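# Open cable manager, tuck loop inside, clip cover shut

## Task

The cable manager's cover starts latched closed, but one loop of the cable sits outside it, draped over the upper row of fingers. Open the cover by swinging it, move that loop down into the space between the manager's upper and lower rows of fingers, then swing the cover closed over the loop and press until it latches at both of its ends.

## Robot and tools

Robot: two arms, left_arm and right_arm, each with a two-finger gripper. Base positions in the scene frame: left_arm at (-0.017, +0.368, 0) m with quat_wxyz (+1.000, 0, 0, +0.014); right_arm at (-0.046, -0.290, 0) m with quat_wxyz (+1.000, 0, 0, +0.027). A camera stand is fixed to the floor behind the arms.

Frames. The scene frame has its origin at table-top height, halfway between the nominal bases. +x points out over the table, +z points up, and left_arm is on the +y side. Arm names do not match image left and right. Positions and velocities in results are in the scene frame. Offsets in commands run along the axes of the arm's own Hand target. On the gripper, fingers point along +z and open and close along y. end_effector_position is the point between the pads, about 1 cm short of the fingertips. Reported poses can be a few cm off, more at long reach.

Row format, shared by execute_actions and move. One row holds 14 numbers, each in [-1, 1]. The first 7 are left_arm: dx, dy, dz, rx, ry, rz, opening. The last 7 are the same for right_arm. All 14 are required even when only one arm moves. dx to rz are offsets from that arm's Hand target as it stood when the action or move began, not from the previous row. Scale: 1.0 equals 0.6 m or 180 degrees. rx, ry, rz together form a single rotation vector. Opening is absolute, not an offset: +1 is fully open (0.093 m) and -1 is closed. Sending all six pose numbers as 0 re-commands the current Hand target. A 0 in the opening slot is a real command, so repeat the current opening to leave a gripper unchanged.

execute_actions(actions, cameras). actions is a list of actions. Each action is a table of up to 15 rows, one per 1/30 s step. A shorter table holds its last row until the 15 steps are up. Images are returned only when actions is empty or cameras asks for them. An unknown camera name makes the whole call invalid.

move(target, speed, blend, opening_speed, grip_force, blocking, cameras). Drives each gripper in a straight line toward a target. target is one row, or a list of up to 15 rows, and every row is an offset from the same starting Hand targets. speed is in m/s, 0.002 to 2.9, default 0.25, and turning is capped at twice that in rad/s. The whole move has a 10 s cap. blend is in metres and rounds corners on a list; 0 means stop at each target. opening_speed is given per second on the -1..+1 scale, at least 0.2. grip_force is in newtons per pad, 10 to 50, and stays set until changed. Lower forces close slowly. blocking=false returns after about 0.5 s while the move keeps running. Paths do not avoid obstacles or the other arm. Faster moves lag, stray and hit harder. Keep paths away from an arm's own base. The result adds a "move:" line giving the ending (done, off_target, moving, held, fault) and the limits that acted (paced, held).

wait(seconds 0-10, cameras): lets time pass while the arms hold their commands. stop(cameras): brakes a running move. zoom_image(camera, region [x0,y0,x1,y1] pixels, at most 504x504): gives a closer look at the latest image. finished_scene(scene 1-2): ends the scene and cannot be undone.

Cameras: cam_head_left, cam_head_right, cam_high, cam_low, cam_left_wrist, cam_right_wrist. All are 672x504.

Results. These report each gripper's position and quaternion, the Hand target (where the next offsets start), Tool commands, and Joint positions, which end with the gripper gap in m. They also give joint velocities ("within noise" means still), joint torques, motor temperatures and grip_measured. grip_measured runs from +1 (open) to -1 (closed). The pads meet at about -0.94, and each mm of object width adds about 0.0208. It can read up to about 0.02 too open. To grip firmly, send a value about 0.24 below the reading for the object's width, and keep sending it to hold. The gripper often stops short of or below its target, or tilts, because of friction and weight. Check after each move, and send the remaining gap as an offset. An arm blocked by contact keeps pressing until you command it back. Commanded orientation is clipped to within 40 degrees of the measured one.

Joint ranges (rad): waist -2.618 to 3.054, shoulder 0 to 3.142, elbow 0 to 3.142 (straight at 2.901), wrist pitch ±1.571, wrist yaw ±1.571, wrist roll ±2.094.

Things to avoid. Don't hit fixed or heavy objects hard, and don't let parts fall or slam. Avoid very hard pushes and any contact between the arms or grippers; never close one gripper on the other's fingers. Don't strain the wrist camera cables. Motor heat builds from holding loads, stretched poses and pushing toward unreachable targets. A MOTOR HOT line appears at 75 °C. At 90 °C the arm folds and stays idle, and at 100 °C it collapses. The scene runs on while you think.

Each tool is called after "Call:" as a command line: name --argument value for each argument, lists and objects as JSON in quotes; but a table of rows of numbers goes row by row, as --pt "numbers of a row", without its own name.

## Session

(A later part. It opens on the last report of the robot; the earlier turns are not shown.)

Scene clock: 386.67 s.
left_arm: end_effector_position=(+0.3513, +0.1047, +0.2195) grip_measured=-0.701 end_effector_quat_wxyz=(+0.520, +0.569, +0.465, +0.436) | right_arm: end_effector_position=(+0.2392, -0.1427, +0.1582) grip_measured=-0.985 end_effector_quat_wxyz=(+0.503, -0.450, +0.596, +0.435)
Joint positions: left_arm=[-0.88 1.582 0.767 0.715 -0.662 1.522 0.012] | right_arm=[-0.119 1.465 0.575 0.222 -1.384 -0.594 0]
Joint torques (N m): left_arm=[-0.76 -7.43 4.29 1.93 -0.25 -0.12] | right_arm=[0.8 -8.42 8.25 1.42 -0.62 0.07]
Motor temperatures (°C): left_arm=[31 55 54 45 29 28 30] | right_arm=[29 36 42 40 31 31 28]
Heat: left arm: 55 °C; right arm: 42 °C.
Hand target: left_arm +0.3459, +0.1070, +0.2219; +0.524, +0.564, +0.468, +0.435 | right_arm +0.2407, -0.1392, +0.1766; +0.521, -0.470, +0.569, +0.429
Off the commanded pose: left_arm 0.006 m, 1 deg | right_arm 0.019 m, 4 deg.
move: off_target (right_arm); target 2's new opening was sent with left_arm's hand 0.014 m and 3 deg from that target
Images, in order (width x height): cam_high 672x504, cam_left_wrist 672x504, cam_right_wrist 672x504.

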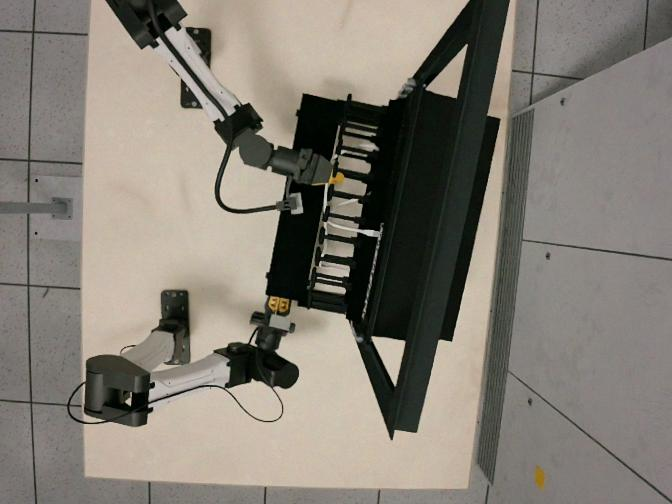

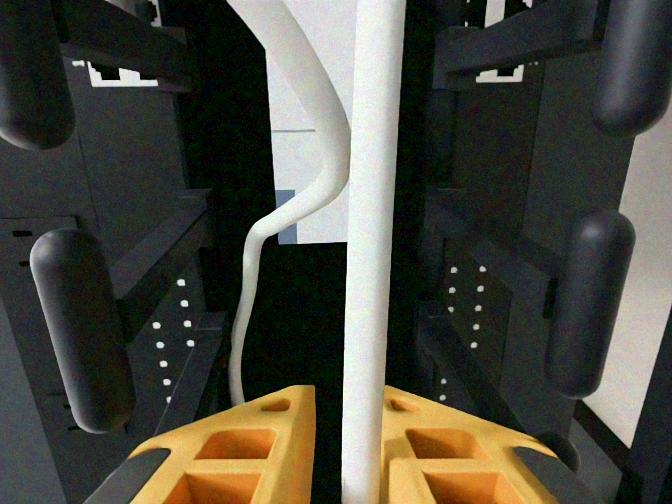

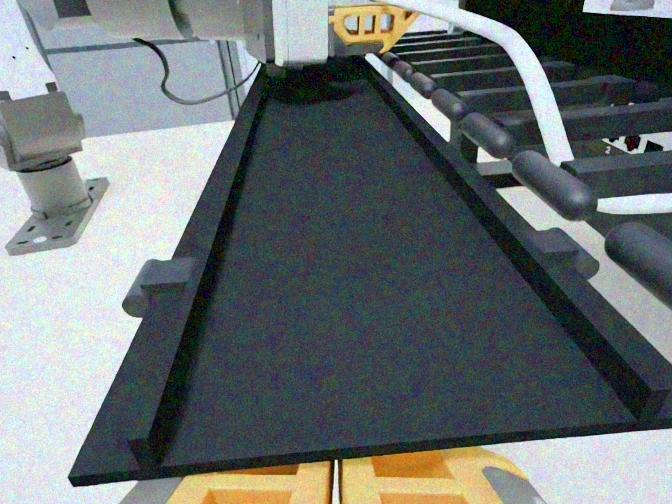

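Call:
move --pt "0.0 -0.01 -0.06 0 0 0 -0.7 0 0 0 0 0 0 -1" --speed 0.06 --cameras '["cam_left_wrist","cam_high"]'

Call:
zoom_image --camera "cam_high" --region '[240, 80, 420, 330]'

Scene clock: 388.10 s.
left_arm: end_effector_position=(+0.3465, +0.1178, +0.2261) grip_measured=-0.701 end_effector_quat_wxyz=(+0.541, +0.529, +0.480, +0.445) | right_arm: end_effector_position=(+0.2392, -0.1427, +0.1587) grip_measured=-0.985 end_effector_quat_wxyz=(+0.504, -0.450, +0.595, +0.435)
Joint positions: left_arm=[-0.883 1.57 0.712 0.832 -0.709 1.504 0.012] | right_arm=[-0.119 1.464 0.575 0.225 -1.385 -0.591 0]
Joint torques (N m): left_arm=[-6.32 -12.92 0.14 1 -0.43 0.13] | right_arm=[0.83 -8.24 8.24 1.41 -0.61 0.06]
Motor temperatures (°C): left_arm=[31 56 54 44 29 28 30] | right_arm=[29 36 42 40 31 31 28]
Heat: left arm: 56 °C; right arm: 42 °C.
Hand target: left_arm +0.3102, +0.1138, +0.2186; +0.524, +0.563, +0.468, +0.435 | right_arm +0.2407, -0.1392, +0.1766; +0.521, -0.470, +0.569, +0.429
Off the commanded pose: left_arm 0.037 m, 5 deg | right_arm 0.018 m, 4 deg.
move: off_target (left_arm, right_arm)
Images, in order (width x height): cam_high 672x504, cam_left_wrist 672x504.

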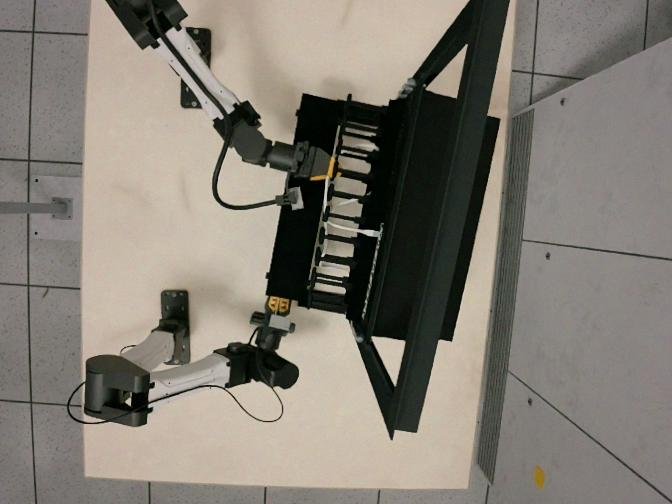

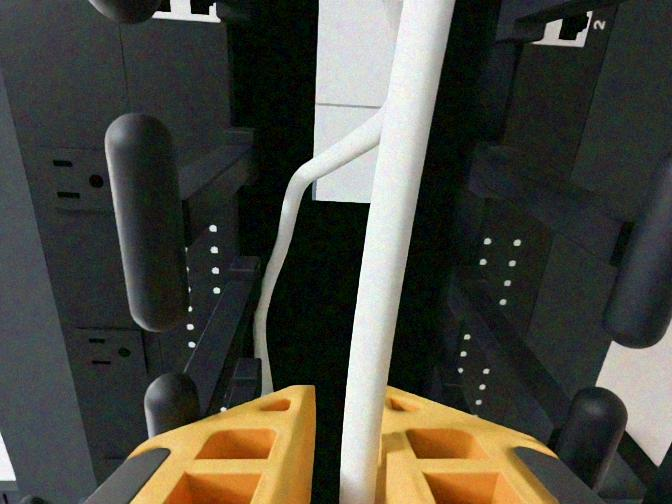

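Scaled by 2.016 from the camera's 672x504 image, which has a finer 960x720 frame.

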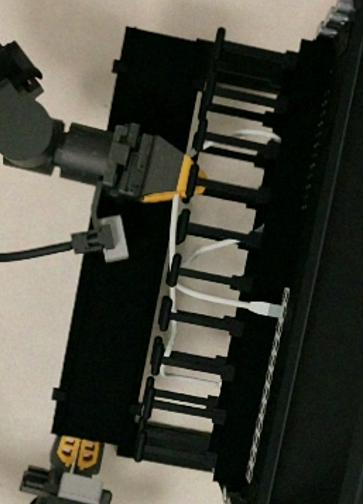

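Call:
move --pt "-0.01 -0.01 0.04 0 0 0 -0.75 0 0 0 0 0 0 -1" --pt "-0.02 -0.035 0.05 0 0 0 -0.8 0 0 0 0 0 0 -1" --speed 0.1 --cameras '["cam_left_wrist","cam_right_wrist"]'

Call:
zoom_image --camera "cam_right_wrist" --region '[220, 0, 520, 150]'

Scene clock: 390.53 s.
left_arm: end_effector_position=(+0.3464, +0.1142, +0.2215) grip_measured=-0.798 end_effector_quat_wxyz=(+0.535, +0.526, +0.477, +0.457) | right_arm: end_effector_position=(+0.2393, -0.1432, +0.1548) grip_measured=-0.985 end_effector_quat_wxyz=(+0.499, -0.446, +0.604, +0.433)
Joint positions: left_arm=[-0.898 1.608 0.713 0.885 -0.742 1.534 0.007] | right_arm=[-0.119 1.464 0.573 0.202 -1.37 -0.599 0]
Joint torques (N m): left_arm=[-3.02 -3.56 3.73 1.38 0.16 -0.32] | right_arm=[0.8 -8.28 8.69 1.48 -0.78 0.04]
Motor temperatures (°C): left_arm=[31 55 54 44 29 28 29] | right_arm=[29 36 42 40 31 31 28]
Heat: left arm: 55 °C; right arm: 42 °C.
Hand target: left_arm +0.3359, +0.0968, +0.1953; +0.524, +0.564, +0.468, +0.435 | right_arm +0.2407, -0.1392, +0.1766; +0.521, -0.470, +0.569, +0.429
Off the commanded pose: left_arm 0.033 m, 5 deg | right_arm 0.022 m, 5 deg.
move: off_target (left_arm, right_arm); target 2's new opening was sent with left_arm's hand 0.033 m and 5 deg from that target
Images, in order (width x height): cam_left_wrist 672x504, cam_right_wrist 672x504.

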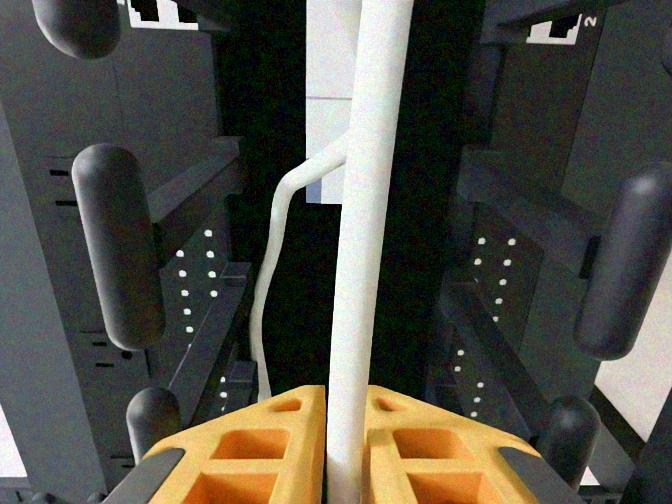

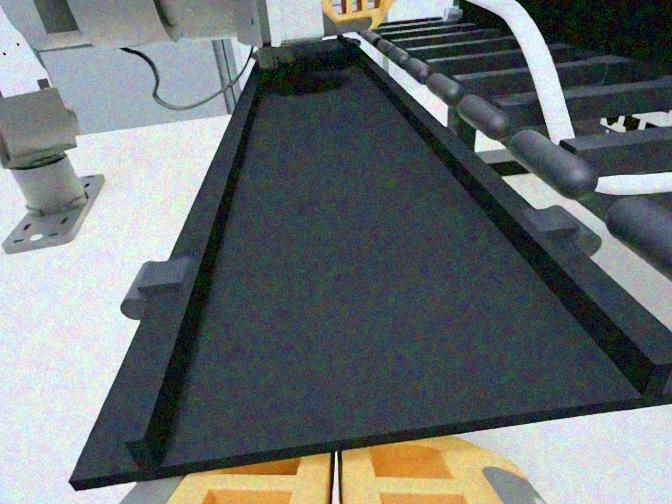

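Scaled by 1.680 from the camera's 672x504 image, which has a finer 960x720 frame.

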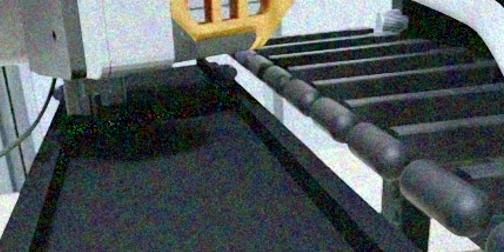

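Call:
move --pt "0.01 0.035 -0.0 0 0 0 -0.75 0.045 -0.02 0 0 0 0 -1" --pt "0.01 0.05 0.0 0 0 0 -0.75 0.06 -0.04 0 0 0 0 -1" --speed 0.1 --cameras '["cam_left_wrist","cam_right_wrist"]'

Call:
zoom_image --camera "cam_right_wrist" --region '[220, 0, 520, 200]'

Scene clock: 393.00 s.
left_arm: end_effector_position=(+0.3490, +0.1114, +0.2148) grip_measured=-0.751 end_effector_quat_wxyz=(+0.512, +0.554, +0.477, +0.451) | right_arm: end_effector_position=(+0.2552, -0.1440, +0.1310) grip_measured=-0.985 end_effector_quat_wxyz=(+0.502, -0.456, +0.588, +0.442)
Joint positions: left_arm=[-0.893 1.595 0.746 0.756 -0.725 1.521 0.009] | right_arm=[-0.122 1.637 0.608 0.304 -1.409 -0.656 0]
Joint torques (N m): left_arm=[-1.94 -9.29 5.86 1.32 0.11 -0.05] | right_arm=[-0.94 -6.42 8.14 1.33 -0.58 -0.21]
Motor temperatures (°C): left_arm=[31 55 53 43 29 28 29] | right_arm=[29 36 42 40 31 31 28]
Heat: left arm: 55 °C; right arm: 42 °C.
Hand target: left_arm +0.3392, +0.1023, +0.2252; +0.523, +0.564, +0.468, +0.435 | right_arm +0.2636, -0.1469, +0.1408; +0.521, -0.470, +0.569, +0.429
Off the commanded pose: left_arm 0.017 m, 3 deg | right_arm 0.013 m, 4 deg.
move: off_target (left_arm, right_arm)
Images, in order (width x height): cam_left_wrist 672x504, cam_right_wrist 672x504.

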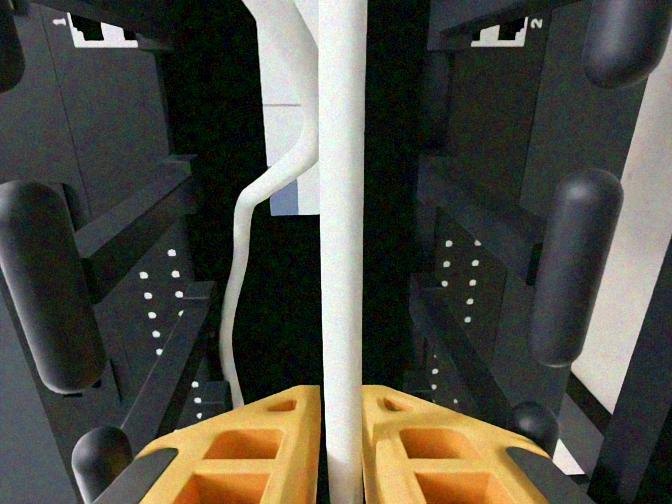

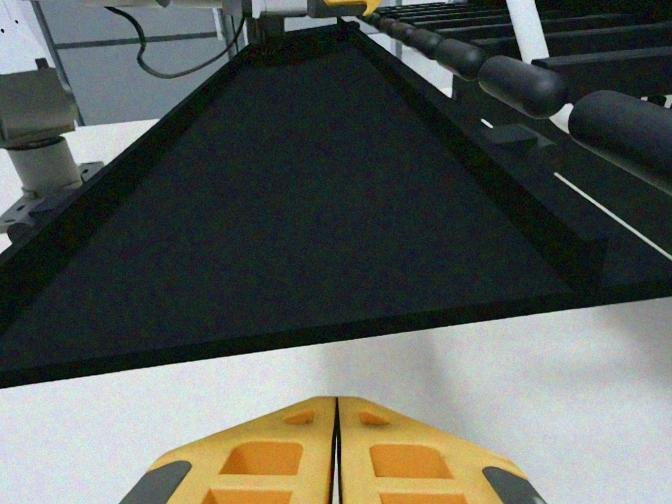

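Scaled by 1.680 from the camera's 672x504 image, which has a finer 960x720 frame.

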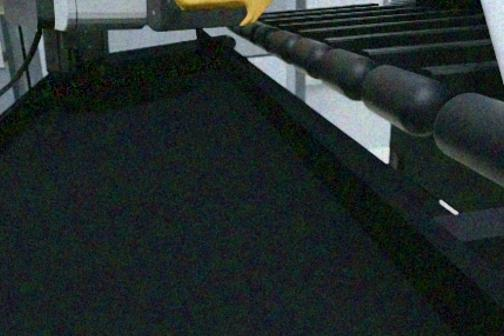

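Call:
wait --seconds 0.1 --cameras '["all"]'

Call:
zoom_image --camera "cam_head_left" --region '[200, 150, 550, 400]'

Scene clock: 393.50 s.
left_arm: end_effector_position=(+0.3490, +0.1114, +0.2148) grip_measured=-0.751 end_effector_quat_wxyz=(+0.512, +0.554, +0.477, +0.451) | right_arm: end_effector_position=(+0.2552, -0.1440, +0.1311) grip_measured=-0.985 end_effector_quat_wxyz=(+0.502, -0.456, +0.587, +0.441)
Joint positions: left_arm=[-0.893 1.595 0.746 0.756 -0.725 1.52 0.009] | right_arm=[-0.122 1.637 0.608 0.305 -1.409 -0.657 0]
Joint torques (N m): left_arm=[-2.06 -9.31 5.7 1.34 0.15 -0.09] | right_arm=[-0.92 -6.48 8.14 1.32 -0.59 -0.22]
Motor temperatures (°C): left_arm=[31 55 53 43 29 28 29] | right_arm=[29 36 42 40 31 31 28]
Heat: left arm: 55 °C; right arm: 42 °C.
Hand target: left_arm +0.3392, +0.1023, +0.2252; +0.524, +0.564, +0.468, +0.435 | right_arm +0.2636, -0.1469, +0.1408; +0.521, -0.470, +0.569, +0.429
Tool commands: left_gripper/opening=-0.75 right_gripper/opening=-1.0
Off the commanded pose: left_arm 0.017 m, 3 deg | right_arm 0.013 m, 4 deg.
wait: 0.10 s; at rest from the start

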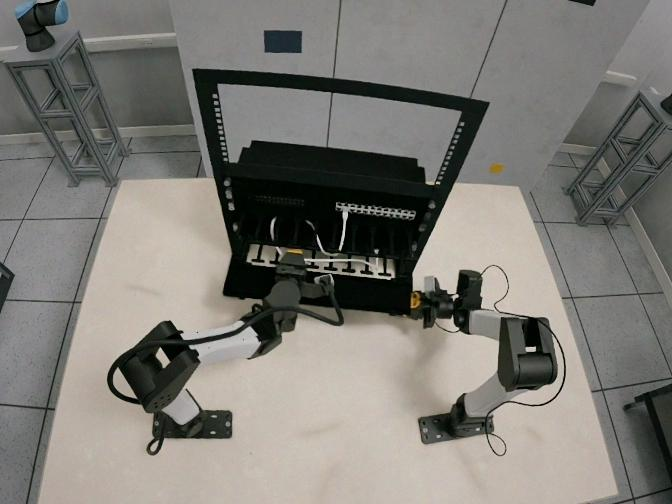

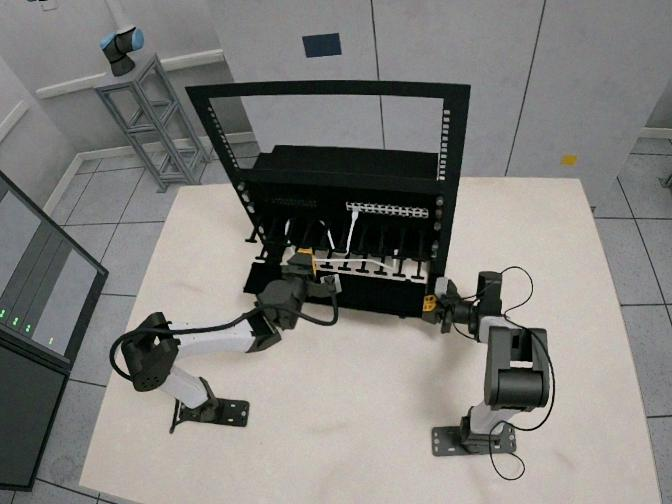

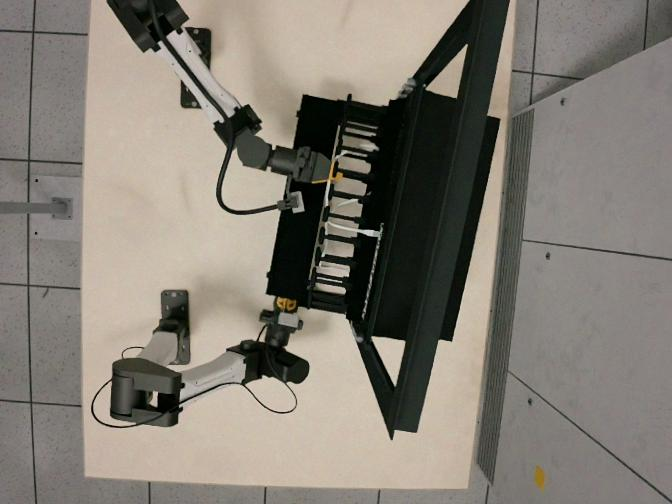

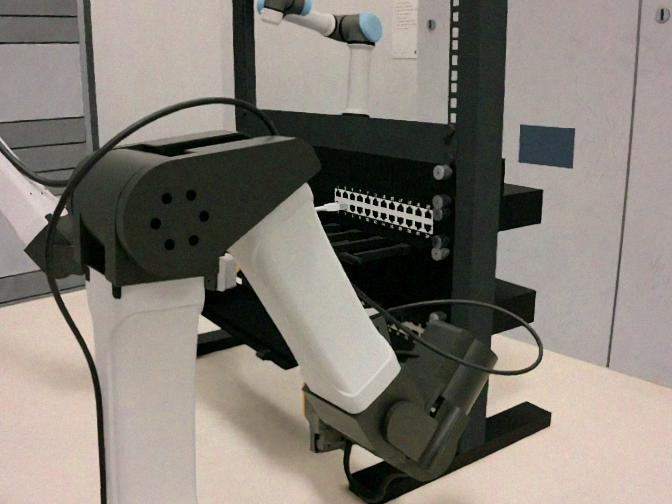

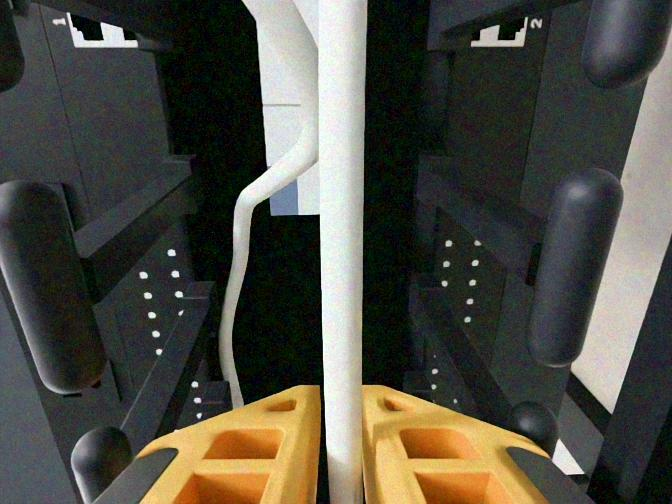

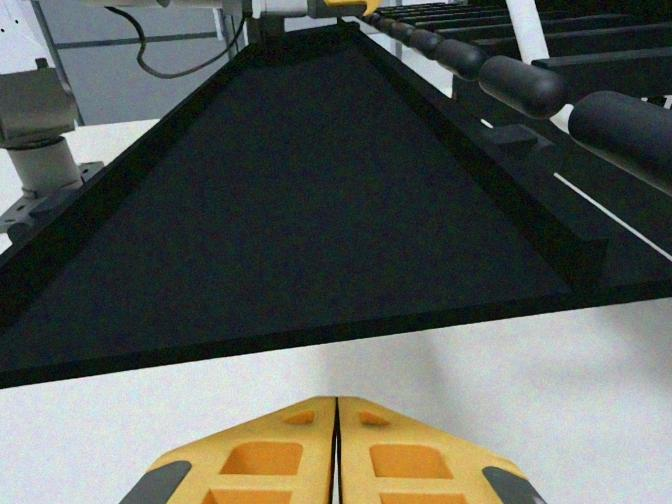

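Scaled by 1.440 from the camera's 672x504 image, which has a finer 960x720 frame.

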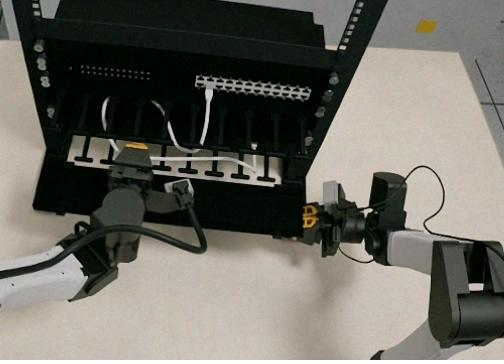

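Call:
move --pt "0 0 0 0 0 0 -0.75 0.055 -0.08 0 0 0 0 -1" --pt "0.0 0.02 0.04 0 0 0 -0.75 0.06 -0.1 0 0 0 0 -1" --speed 0.1 --cameras '["cam_left_wrist","cam_right_wrist","cam_high"]'

Scene clock: 395.77 s.
left_arm: end_effector_position=(+0.3575, +0.1040, +0.2177) grip_measured=-0.751 end_effector_quat_wxyz=(+0.502, +0.578, +0.470, +0.439) | right_arm: end_effector_position=(+0.3172, -0.1591, +0.1003) grip_measured=-0.985 end_effector_quat_wxyz=(+0.514, -0.464, +0.579, +0.431)
Joint positions: left_arm=[-0.873 1.595 0.808 0.646 -0.671 1.52 0.009] | right_arm=[-0.155 1.937 0.844 0.296 -1.431 -0.771 0]
Joint torques (N m): left_arm=[0.47 -5.6 8.61 2.04 0.06 -0.08] | right_arm=[-0.69 -8.53 7.34 0.93 -0.63 -0.23]
Motor temperatures (°C): left_arm=[31 55 53 43 28 28 29] | right_arm=[29 36 42 40 31 31 28]
Heat: left arm: 55 °C; right arm: 42 °C.
Hand target: left_arm +0.3636, +0.0977, +0.2355; +0.524, +0.563, +0.468, +0.435 | right_arm +0.3219, -0.1616, +0.1050; +0.521, -0.469, +0.569, +0.429
Off the commanded pose: left_arm 0.020 m, 3 deg | right_arm 0.007 m, 1 deg.
move: off_target (left_arm)
Images, in order (width x height): cam_high 672x504, cam_left_wrist 672x504, cam_right_wrist 672x504.

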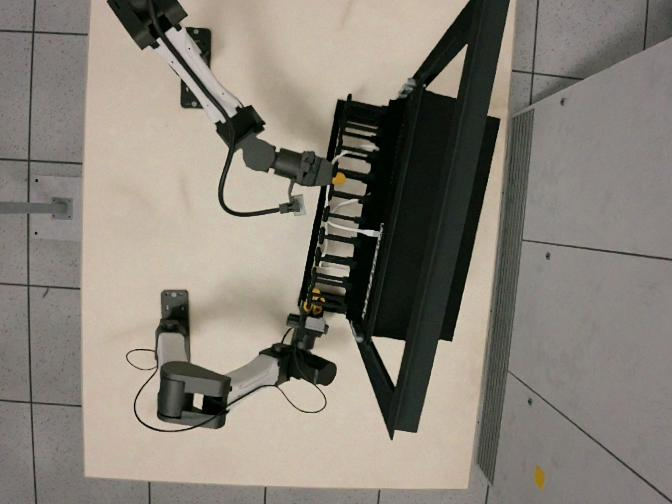

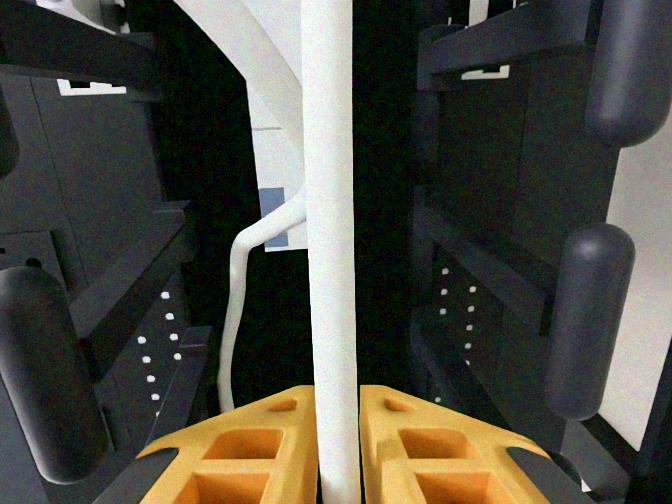

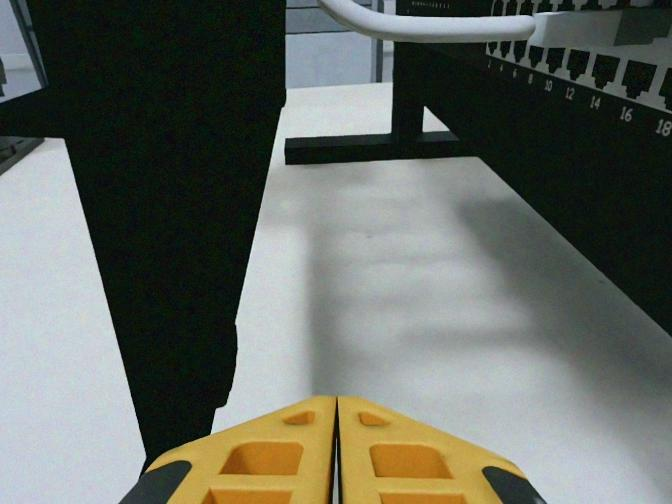

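Call:
move --pt "-0.02 0.005 -0.05 0 0 0 -0.72 0 0 0 0 0 0 -1" --pt "-0.02 0.01 -0.18 0 0 0 -0.72 0 0 0 0 0 0 -1" --speed 0.08 --cameras '["cam_left_wrist","cam_high"]'

Call:
zoom_image --camera "cam_high" --region '[280, 80, 430, 330]'

Scene clock: 398.60 s.
left_arm: end_effector_position=(+0.2583, +0.1008, +0.2449) grip_measured=-0.721 end_effector_quat_wxyz=(+0.516, +0.575, +0.460, +0.438) | right_arm: end_effector_position=(+0.3170, -0.1590, +0.1001) grip_measured=-0.985 end_effector_quat_wxyz=(+0.514, -0.464, +0.579, +0.431)
Joint positions: left_arm=[-1.16 1.321 0.673 0.507 -0.934 1.486 0.011] | right_arm=[-0.155 1.937 0.844 0.294 -1.431 -0.773 0]
Joint torques (N m): left_arm=[-0.28 -5.75 4.82 1.85 -0.27 -0.21] | right_arm=[-0.72 -8.58 7.47 0.95 -0.61 -0.21]
Heat: left arm: 54 °C; right arm: 41 °C.
Hand target: left_arm +0.2559, +0.1056, +0.2493; +0.524, +0.564, +0.468, +0.435 | right_arm +0.3219, -0.1616, +0.1050; +0.521, -0.469, +0.569, +0.429
Off the commanded pose: left_arm 0.007 m, 2 deg | right_arm 0.007 m, 1 deg.
move: done
Images, in order (width x height): cam_high 672x504, cam_left_wrist 672x504.

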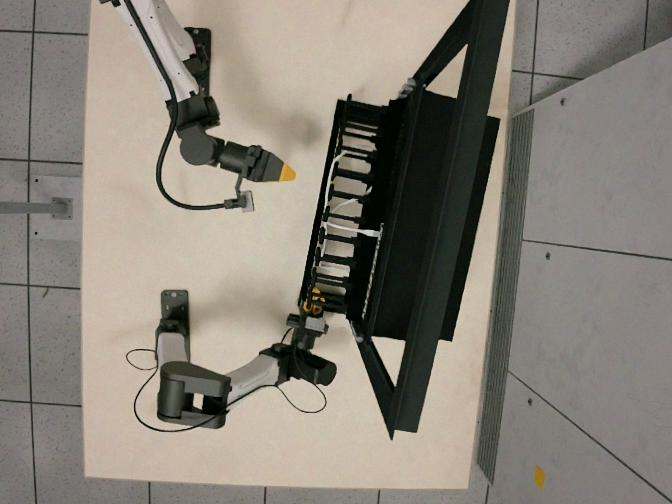

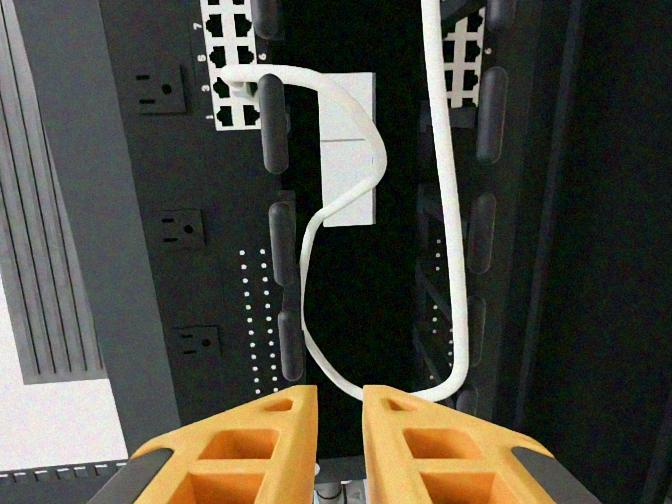

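Scaled by 2.016 from the camera's 672x504 image, which has a finer 960x720 frame.

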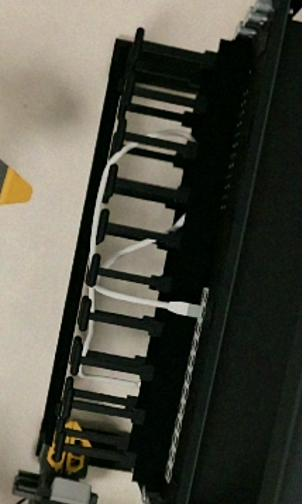

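Call:
move --pt "0 0 -0.03 0 0 0 -0.72 -0.053 -0.01 0 0 0 0 -1" --pt "0 0 -0.05 0 0 0 -0.72 -0.05 0.062 0 0 0 0 -1" --pt "0 0 -0.05 0 0 0 -0.72 -0.075 0.11 0 0 0 0 -1" --pt "0 0 -0.05 0 0 0 -0.72 -0.12 0.14 0 0 0 0 -1" --pt "0 0 -0.05 0 0 0 -0.72 -0.158 0.156 0 0 0 0 -1" --speed 0.12 --blend '[0.01,0.01,0.01,0.01,0]' --cameras '["cam_left_wrist","cam_right_wrist","cam_high"]'

Call:
zoom_image --camera "cam_high" --region '[240, 80, 430, 330]'

Scene clock: 401.40 s.
left_arm: end_effector_position=(+0.2289, +0.1066, +0.2480) grip_measured=-0.721 end_effector_quat_wxyz=(+0.517, +0.574, +0.460, +0.438) | right_arm: end_effector_position=(+0.2346, -0.1389, +0.1862) grip_measured=-0.985 end_effector_quat_wxyz=(+0.510, -0.455, +0.589, +0.431)
Joint positions: left_arm=[-1.261 1.24 0.637 0.442 -1.035 1.46 0.011] | right_arm=[-0.105 1.366 0.601 0.172 -1.377 -0.54 0]
Joint torques (N m): left_arm=[-0.57 -5 5.05 1.78 -0.29 -0.16] | right_arm=[0.92 -7.91 7.58 1.34 -0.55 0.02]
Heat: left arm: 53 °C; right arm: 41 °C.
Hand target: left_arm +0.2265, +0.1111, +0.2515; +0.524, +0.564, +0.468, +0.435 | right_arm +0.2316, -0.1354, +0.1994; +0.521, -0.470, +0.569, +0.429
Off the commanded pose: left_arm 0.006 m, 2 deg | right_arm 0.014 m, 3 deg.
move: off_target (right_arm)
Images, in order (width x height): cam_high 672x504, cam_left_wrist 672x504, cam_right_wrist 672x504.

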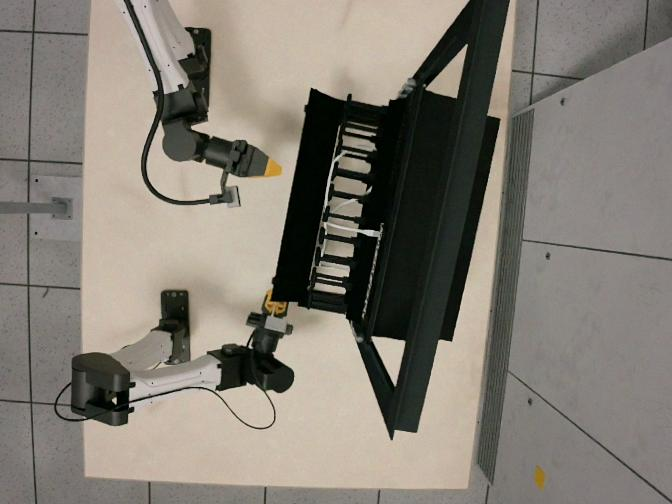

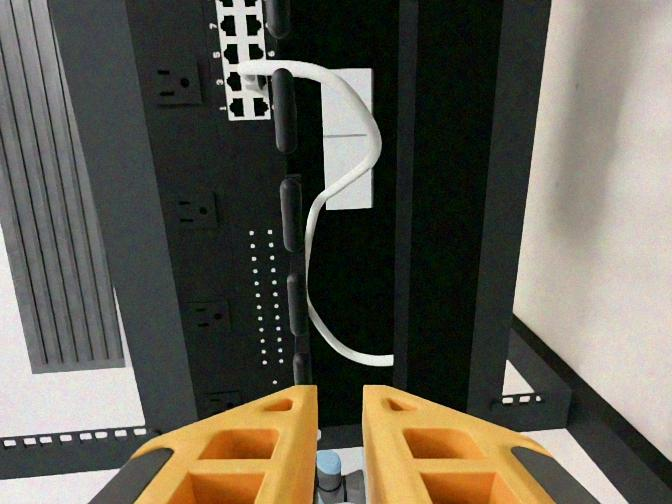

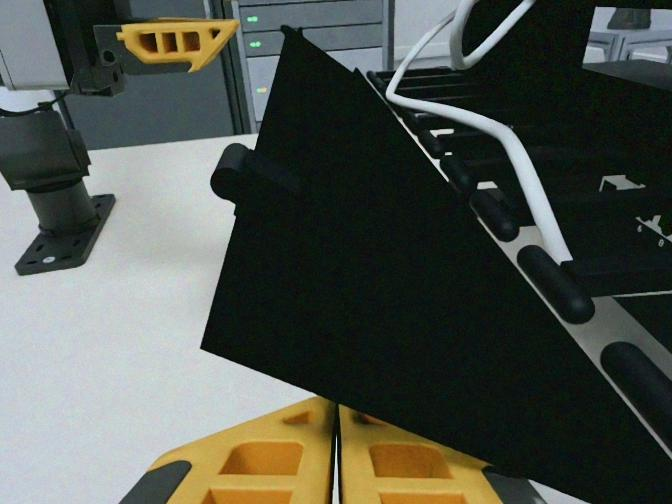

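Scaled by 2.016 from the camera's 672x504 image, which has a finer 960x720 frame.

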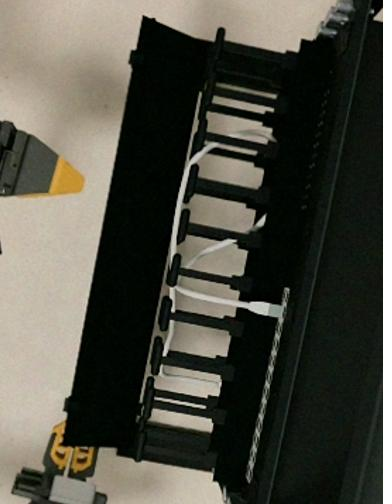

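Call:
move --pt "-0.018 0.0235 -0.018 0.133 0 0 0.1 0 0 0 0 0 0 -1" --pt "-0.018 -0.05 0.1 0.133 0 0 0.1 0 0 0 0 0 0 -1" --speed 0.15 --cameras '["cam_left_wrist","cam_right_wrist"]'

Scene clock: 405.37 s.
left_arm: end_effector_position=(+0.2800, +0.0923, +0.2185) grip_measured=+0.099 end_effector_quat_wxyz=(+0.391, +0.657, +0.552, +0.332) | right_arm: end_effector_position=(+0.2346, -0.1389, +0.1862) grip_measured=-0.985 end_effector_quat_wxyz=(+0.510, -0.455, +0.589, +0.431)
Joint positions: left_arm=[-1.058 1.437 1.079 -0.332 -0.731 1.071 0.05] | right_arm=[-0.105 1.366 0.601 0.172 -1.377 -0.539 0]
Joint torques (N m): left_arm=[0.27 -4.63 5.08 1.94 -0.23 0.17] | right_arm=[0.8 -7.9 7.5 1.34 -0.56 0.03]
Heat: left arm: 53 °C; right arm: 42 °C.
Hand target: left_arm +0.2812, +0.0900, +0.2172; +0.395, +0.660, +0.548, +0.329 | right_arm +0.2316, -0.1354, +0.1993; +0.521, -0.470, +0.569, +0.429
Off the commanded pose: left_arm 0.003 m, 1 deg | right_arm 0.014 m, 3 deg.
move: off_target (right_arm)
Images, in order (width x height): cam_left_wrist 672x504, cam_right_wrist 672x504.

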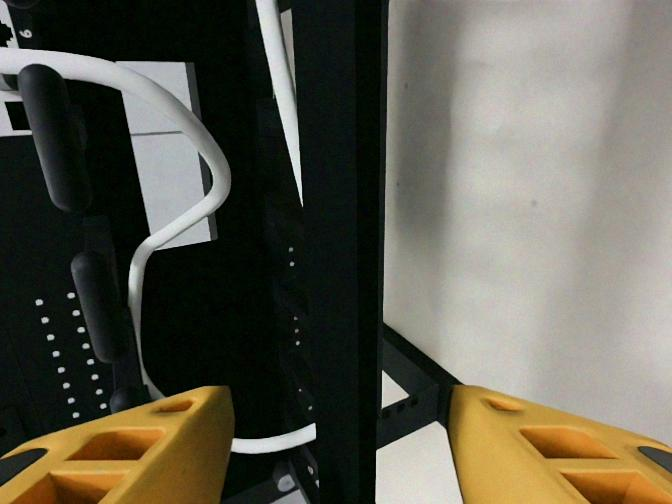

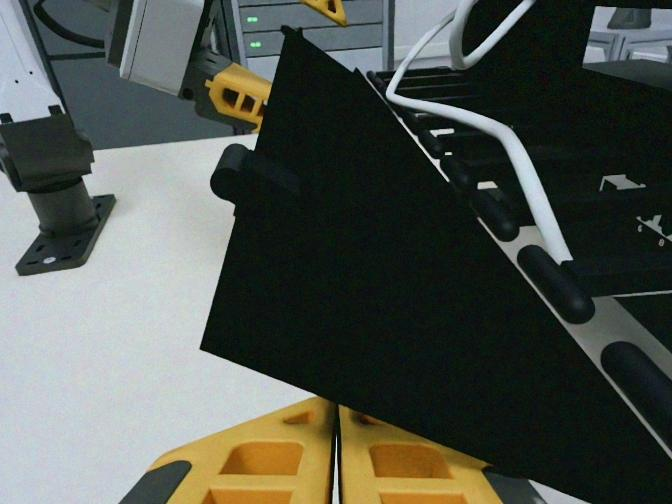

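Call:
move --pt "0 0 0 0 0 0 -1 0 0 0 0 0 0 -1" --pt "0 0.0415 0.0157 0.128 0 0 -1 0 0 0 0 0 0 -1" --pt "0 0.079 0.039 0.25 0 0 -1 0 0 0 0 0 0 -1" --speed 0.12 --cameras '["cam_left_wrist","cam_right_wrist"]'

Scene clock: 410.37 s.
left_arm: end_effector_position=(+0.3123, +0.0901, +0.2372) grip_measured=-0.950 end_effector_quat_wxyz=(+0.119, +0.741, +0.653, +0.102) | right_arm: end_effector_position=(+0.2316, -0.1387, +0.1832) grip_measured=-0.985 end_effector_quat_wxyz=(+0.504, -0.450, +0.593, +0.438)
Joint positions: left_arm=[-0.802 2.085 2.366 -1.594 -0.185 0.948 0] | right_arm=[-0.105 1.364 0.593 0.159 -1.38 -0.537 0]
Joint torques (N m): left_arm=[1.18 -7.3 8.16 1.07 0.07 0.84] | right_arm=[0.79 -7.79 8.35 1.41 -0.53 -0.03]
Heat: left arm: 54 °C; right arm: 41 °C.
Hand target: left_arm +0.3235, +0.0821, +0.2480; +0.113, +0.761, +0.632, +0.094 | right_arm +0.2316, -0.1354, +0.1994; +0.521, -0.470, +0.569, +0.429
Off the commanded pose: left_arm 0.017 m, 4 deg | right_arm 0.016 m, 4 deg.
joint read past its limit (left arm) — joint 4 (wrist pitch), lower limit.
joint sent to its limit (left arm) — joint 4 (wrist pitch), lower limit. The joint targets are off in orientation, not in position.
move: off_target (left_arm, right_arm)
Images, in order (width x height): cam_left_wrist 672x504, cam_right_wrist 672x504.

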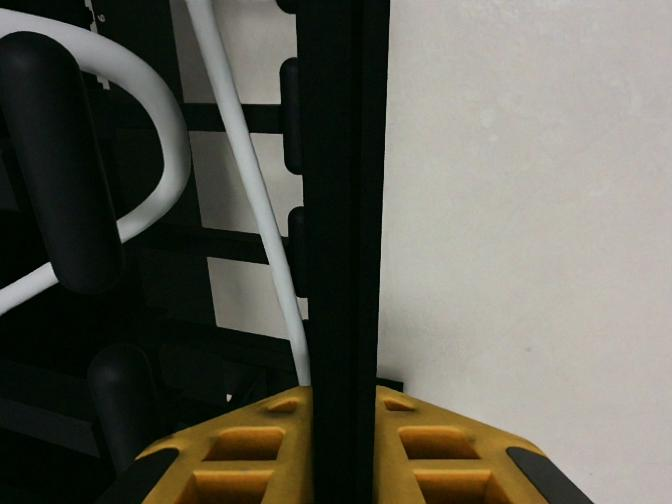

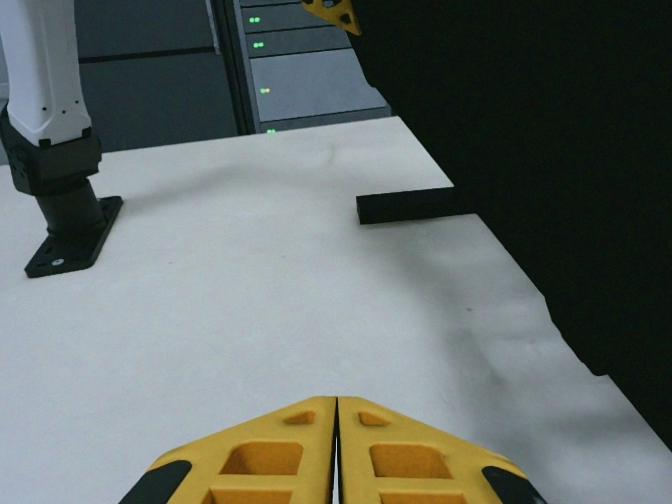

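Call:
move --pt "0 0 0 0 0 0 -1 -0.085 0.0 0 0 0 0 -1" --pt "0 0 0 0 0 0 -1 -0.085 -0.04 0.03 0 0 0 -1" --speed 0.1 --cameras '["cam_high","cam_right_wrist"]'

Call:
zoom_image --camera "cam_high" --region '[240, 80, 430, 330]'

Scene clock: 413.03 s.
left_arm: end_effector_position=(+0.3138, +0.0897, +0.2380) grip_measured=-0.950 end_effector_quat_wxyz=(+0.121, +0.740, +0.653, +0.103) | right_arm: end_effector_position=(+0.2375, -0.1190, +0.2387) grip_measured=-0.985 end_effector_quat_wxyz=(+0.497, -0.468, +0.565, +0.464)
Joint positions: left_arm=[-0.8 2.089 2.374 -1.594 -0.185 0.948 0] | right_arm=[-0.037 1.338 0.758 0.092 -1.406 -0.424 0]
Joint torques (N m): left_arm=[1.06 -7.62 7.53 1.12 0.11 0.89] | right_arm=[0.28 -3.62 11.33 1.72 0.32 0.23]
Motor temperatures (°C): left_arm=[30 50 55 42 28 28 30] | right_arm=[29 36 42 40 31 30 28]
Heat: left arm: 55 °C; right arm: 42 °C.
Hand target: left_arm +0.3234, +0.0820, +0.2480; +0.113, +0.761, +0.632, +0.094 | right_arm +0.2595, -0.1180, +0.2485; +0.521, -0.469, +0.569, +0.429
Off the commanded pose: left_arm 0.016 m, 4 deg | right_arm 0.024 m, 5 deg.
joint read past its limit (left arm) — joint 4 (wrist pitch), lower limit.
joint sent to its limit (left arm) — joint 4 (wrist pitch), lower limit. The joint targets are off in orientation, not in position.
move: off_target (left_arm, right_arm)
Images, in order (width x height): cam_high 672x504, cam_right_wrist 672x504.

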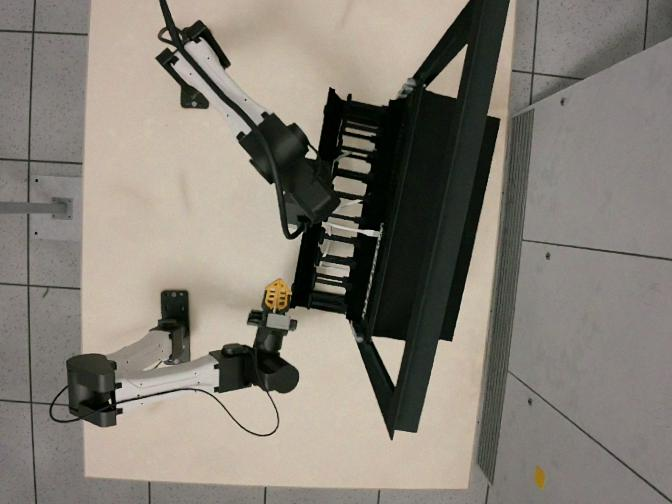

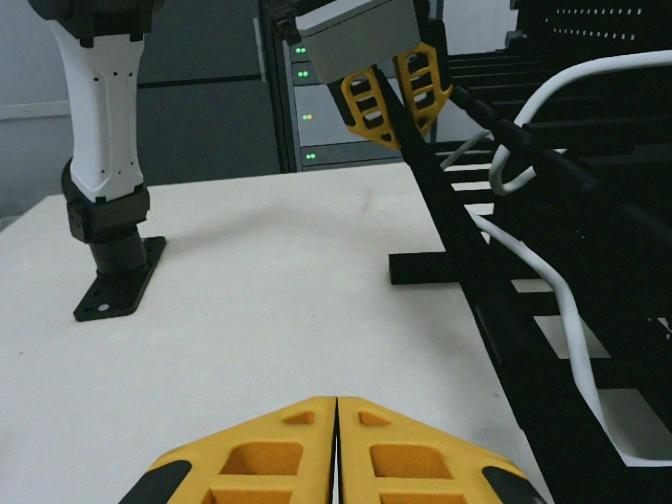

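Scaled by 2.016 from the camera's 672x504 image, which has a finer 960x720 frame.

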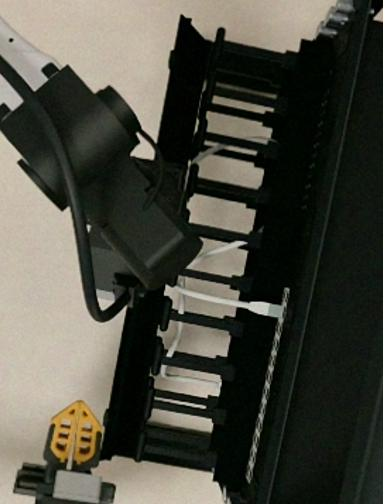

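Call:
move --pt "0 0 0 0 0 0 -1 -0.01 -0.04 0.0 0 0 0 -1" --speed 0.1 --cameras '["cam_right_wrist"]'

Scene clock: 414.97 s.
left_arm: end_effector_position=(+0.3154, +0.0895, +0.2387) grip_measured=-0.950 end_effector_quat_wxyz=(+0.124, +0.739, +0.654, +0.103) | right_arm: end_effector_position=(+0.2354, -0.1187, +0.2446) grip_measured=-0.985 end_effector_quat_wxyz=(+0.465, -0.463, +0.551, +0.516)
Joint positions: left_arm=[-0.798 2.092 2.381 -1.593 -0.185 0.949 0] | right_arm=[-0.043 1.409 0.854 -0.104 -1.511 -0.519 0]
Joint torques (N m): left_arm=[0.8 -7.84 7.1 1.08 0.11 0.86] | right_arm=[-2.02 -3.41 14.43 1.91 0.92 0.08]
Motor temperatures (°C): left_arm=[30 50 55 42 28 29 30] | right_arm=[29 36 42 40 31 30 28]
Heat: left arm: 55 °C; right arm: 42 °C.
Hand target: left_arm +0.3234, +0.0820, +0.2480; +0.113, +0.761, +0.632, +0.094 | right_arm +0.2831, -0.1220, +0.2545; +0.521, -0.469, +0.569, +0.429
Off the commanded pose: left_arm 0.014 m, 4 deg | right_arm 0.049 m, 12 deg.
joint read past its limit (left arm) — joint 4 (wrist pitch), lower limit.
joint sent to its limit (left arm) — joint 4 (wrist pitch), lower limit. The joint targets are off in orientation, not in position.
move: off_target (left_arm, right_arm)
Images, in order (width x height): cam_right_wrist 672x504.

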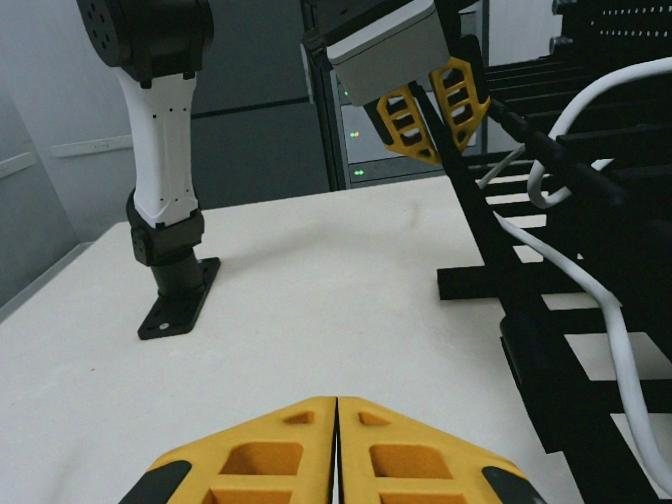

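Call:
move --pt "0 0 0 0 0 0 -0.2 0 0 0.0 0 0 0 -1" --pt "0 0 -0.15 0 0 0 -0.2 0 0 0.0 0 0 0 -1" --speed 0.15 --cameras '["cam_right_wrist","cam_left_wrist","cam_high"]'

Scene clock: 418.30 s.
left_arm: end_effector_position=(+0.2969, +0.0863, +0.3157) grip_measured=-0.201 end_effector_quat_wxyz=(+0.232, +0.747, +0.614, +0.104) | right_arm: end_effector_position=(+0.2358, -0.1194, +0.2458) grip_measured=-0.985 end_effector_quat_wxyz=(+0.441, -0.453, +0.570, +0.524)
Joint positions: left_arm=[-0.825 1.965 2.466 -1.581 -0.162 1.01 0.036] | right_arm=[-0.045 1.467 0.999 -0.548 -1.499 -0.815 0]
Joint torques (N m): left_arm=[-0.32 -8.88 6 1.4 -0.33 0.19] | right_arm=[-1.98 -3.21 14.91 2.2 0.47 0.08]
Motor temperatures (°C): left_arm=[29 51 55 41 28 29 30] | right_arm=[29 36 43 41 31 30 28]
Heat: left arm: 55 °C; right arm: 43 °C.
Hand target: left_arm +0.2977, +0.0868, +0.3341; +0.113, +0.761, +0.632, +0.094 | right_arm +0.2831, -0.1220, +0.2546; +0.521, -0.470, +0.569, +0.429
Off the commanded pose: left_arm 0.018 m, 14 deg | right_arm 0.048 m, 14 deg.
joint read past its limit (left arm) — joint 4 (wrist pitch), lower limit.
joint sent to its limit (left arm) — joint 4 (wrist pitch), lower limit. The joint targets are off in orientation, not in position.
move: off_target (left_arm, right_arm)
Images, in order (width x height): cam_high 672x504, cam_left_wrist 672x504, cam_right_wrist 672x504.

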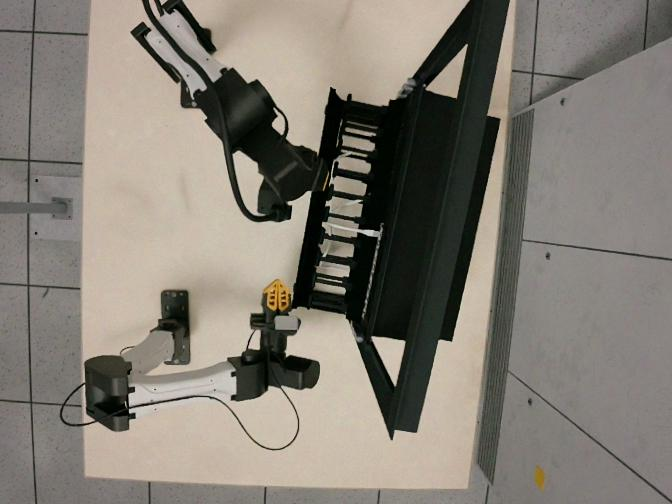

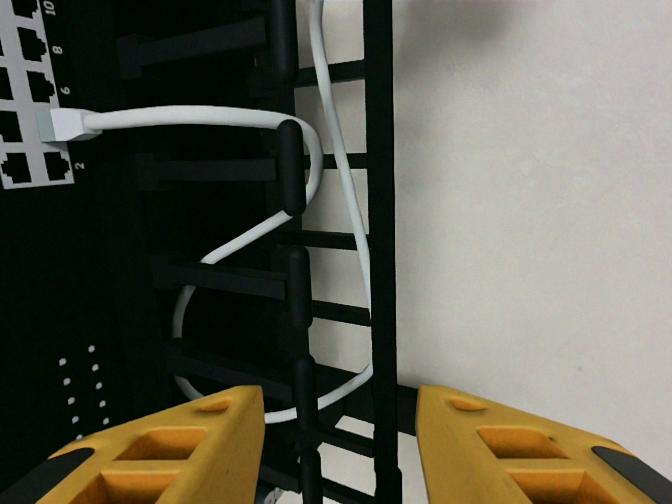

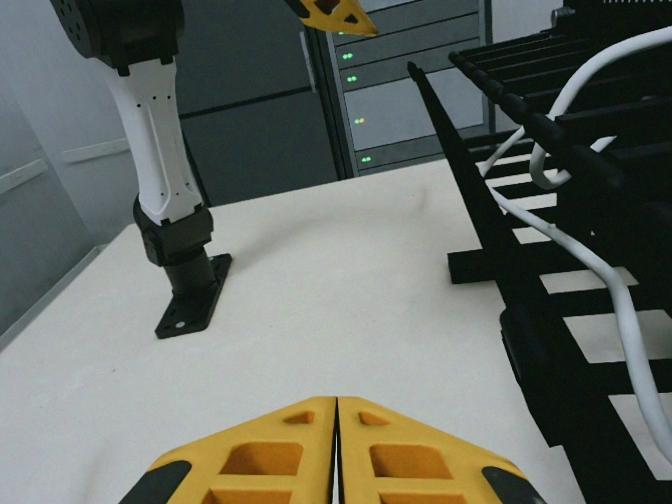

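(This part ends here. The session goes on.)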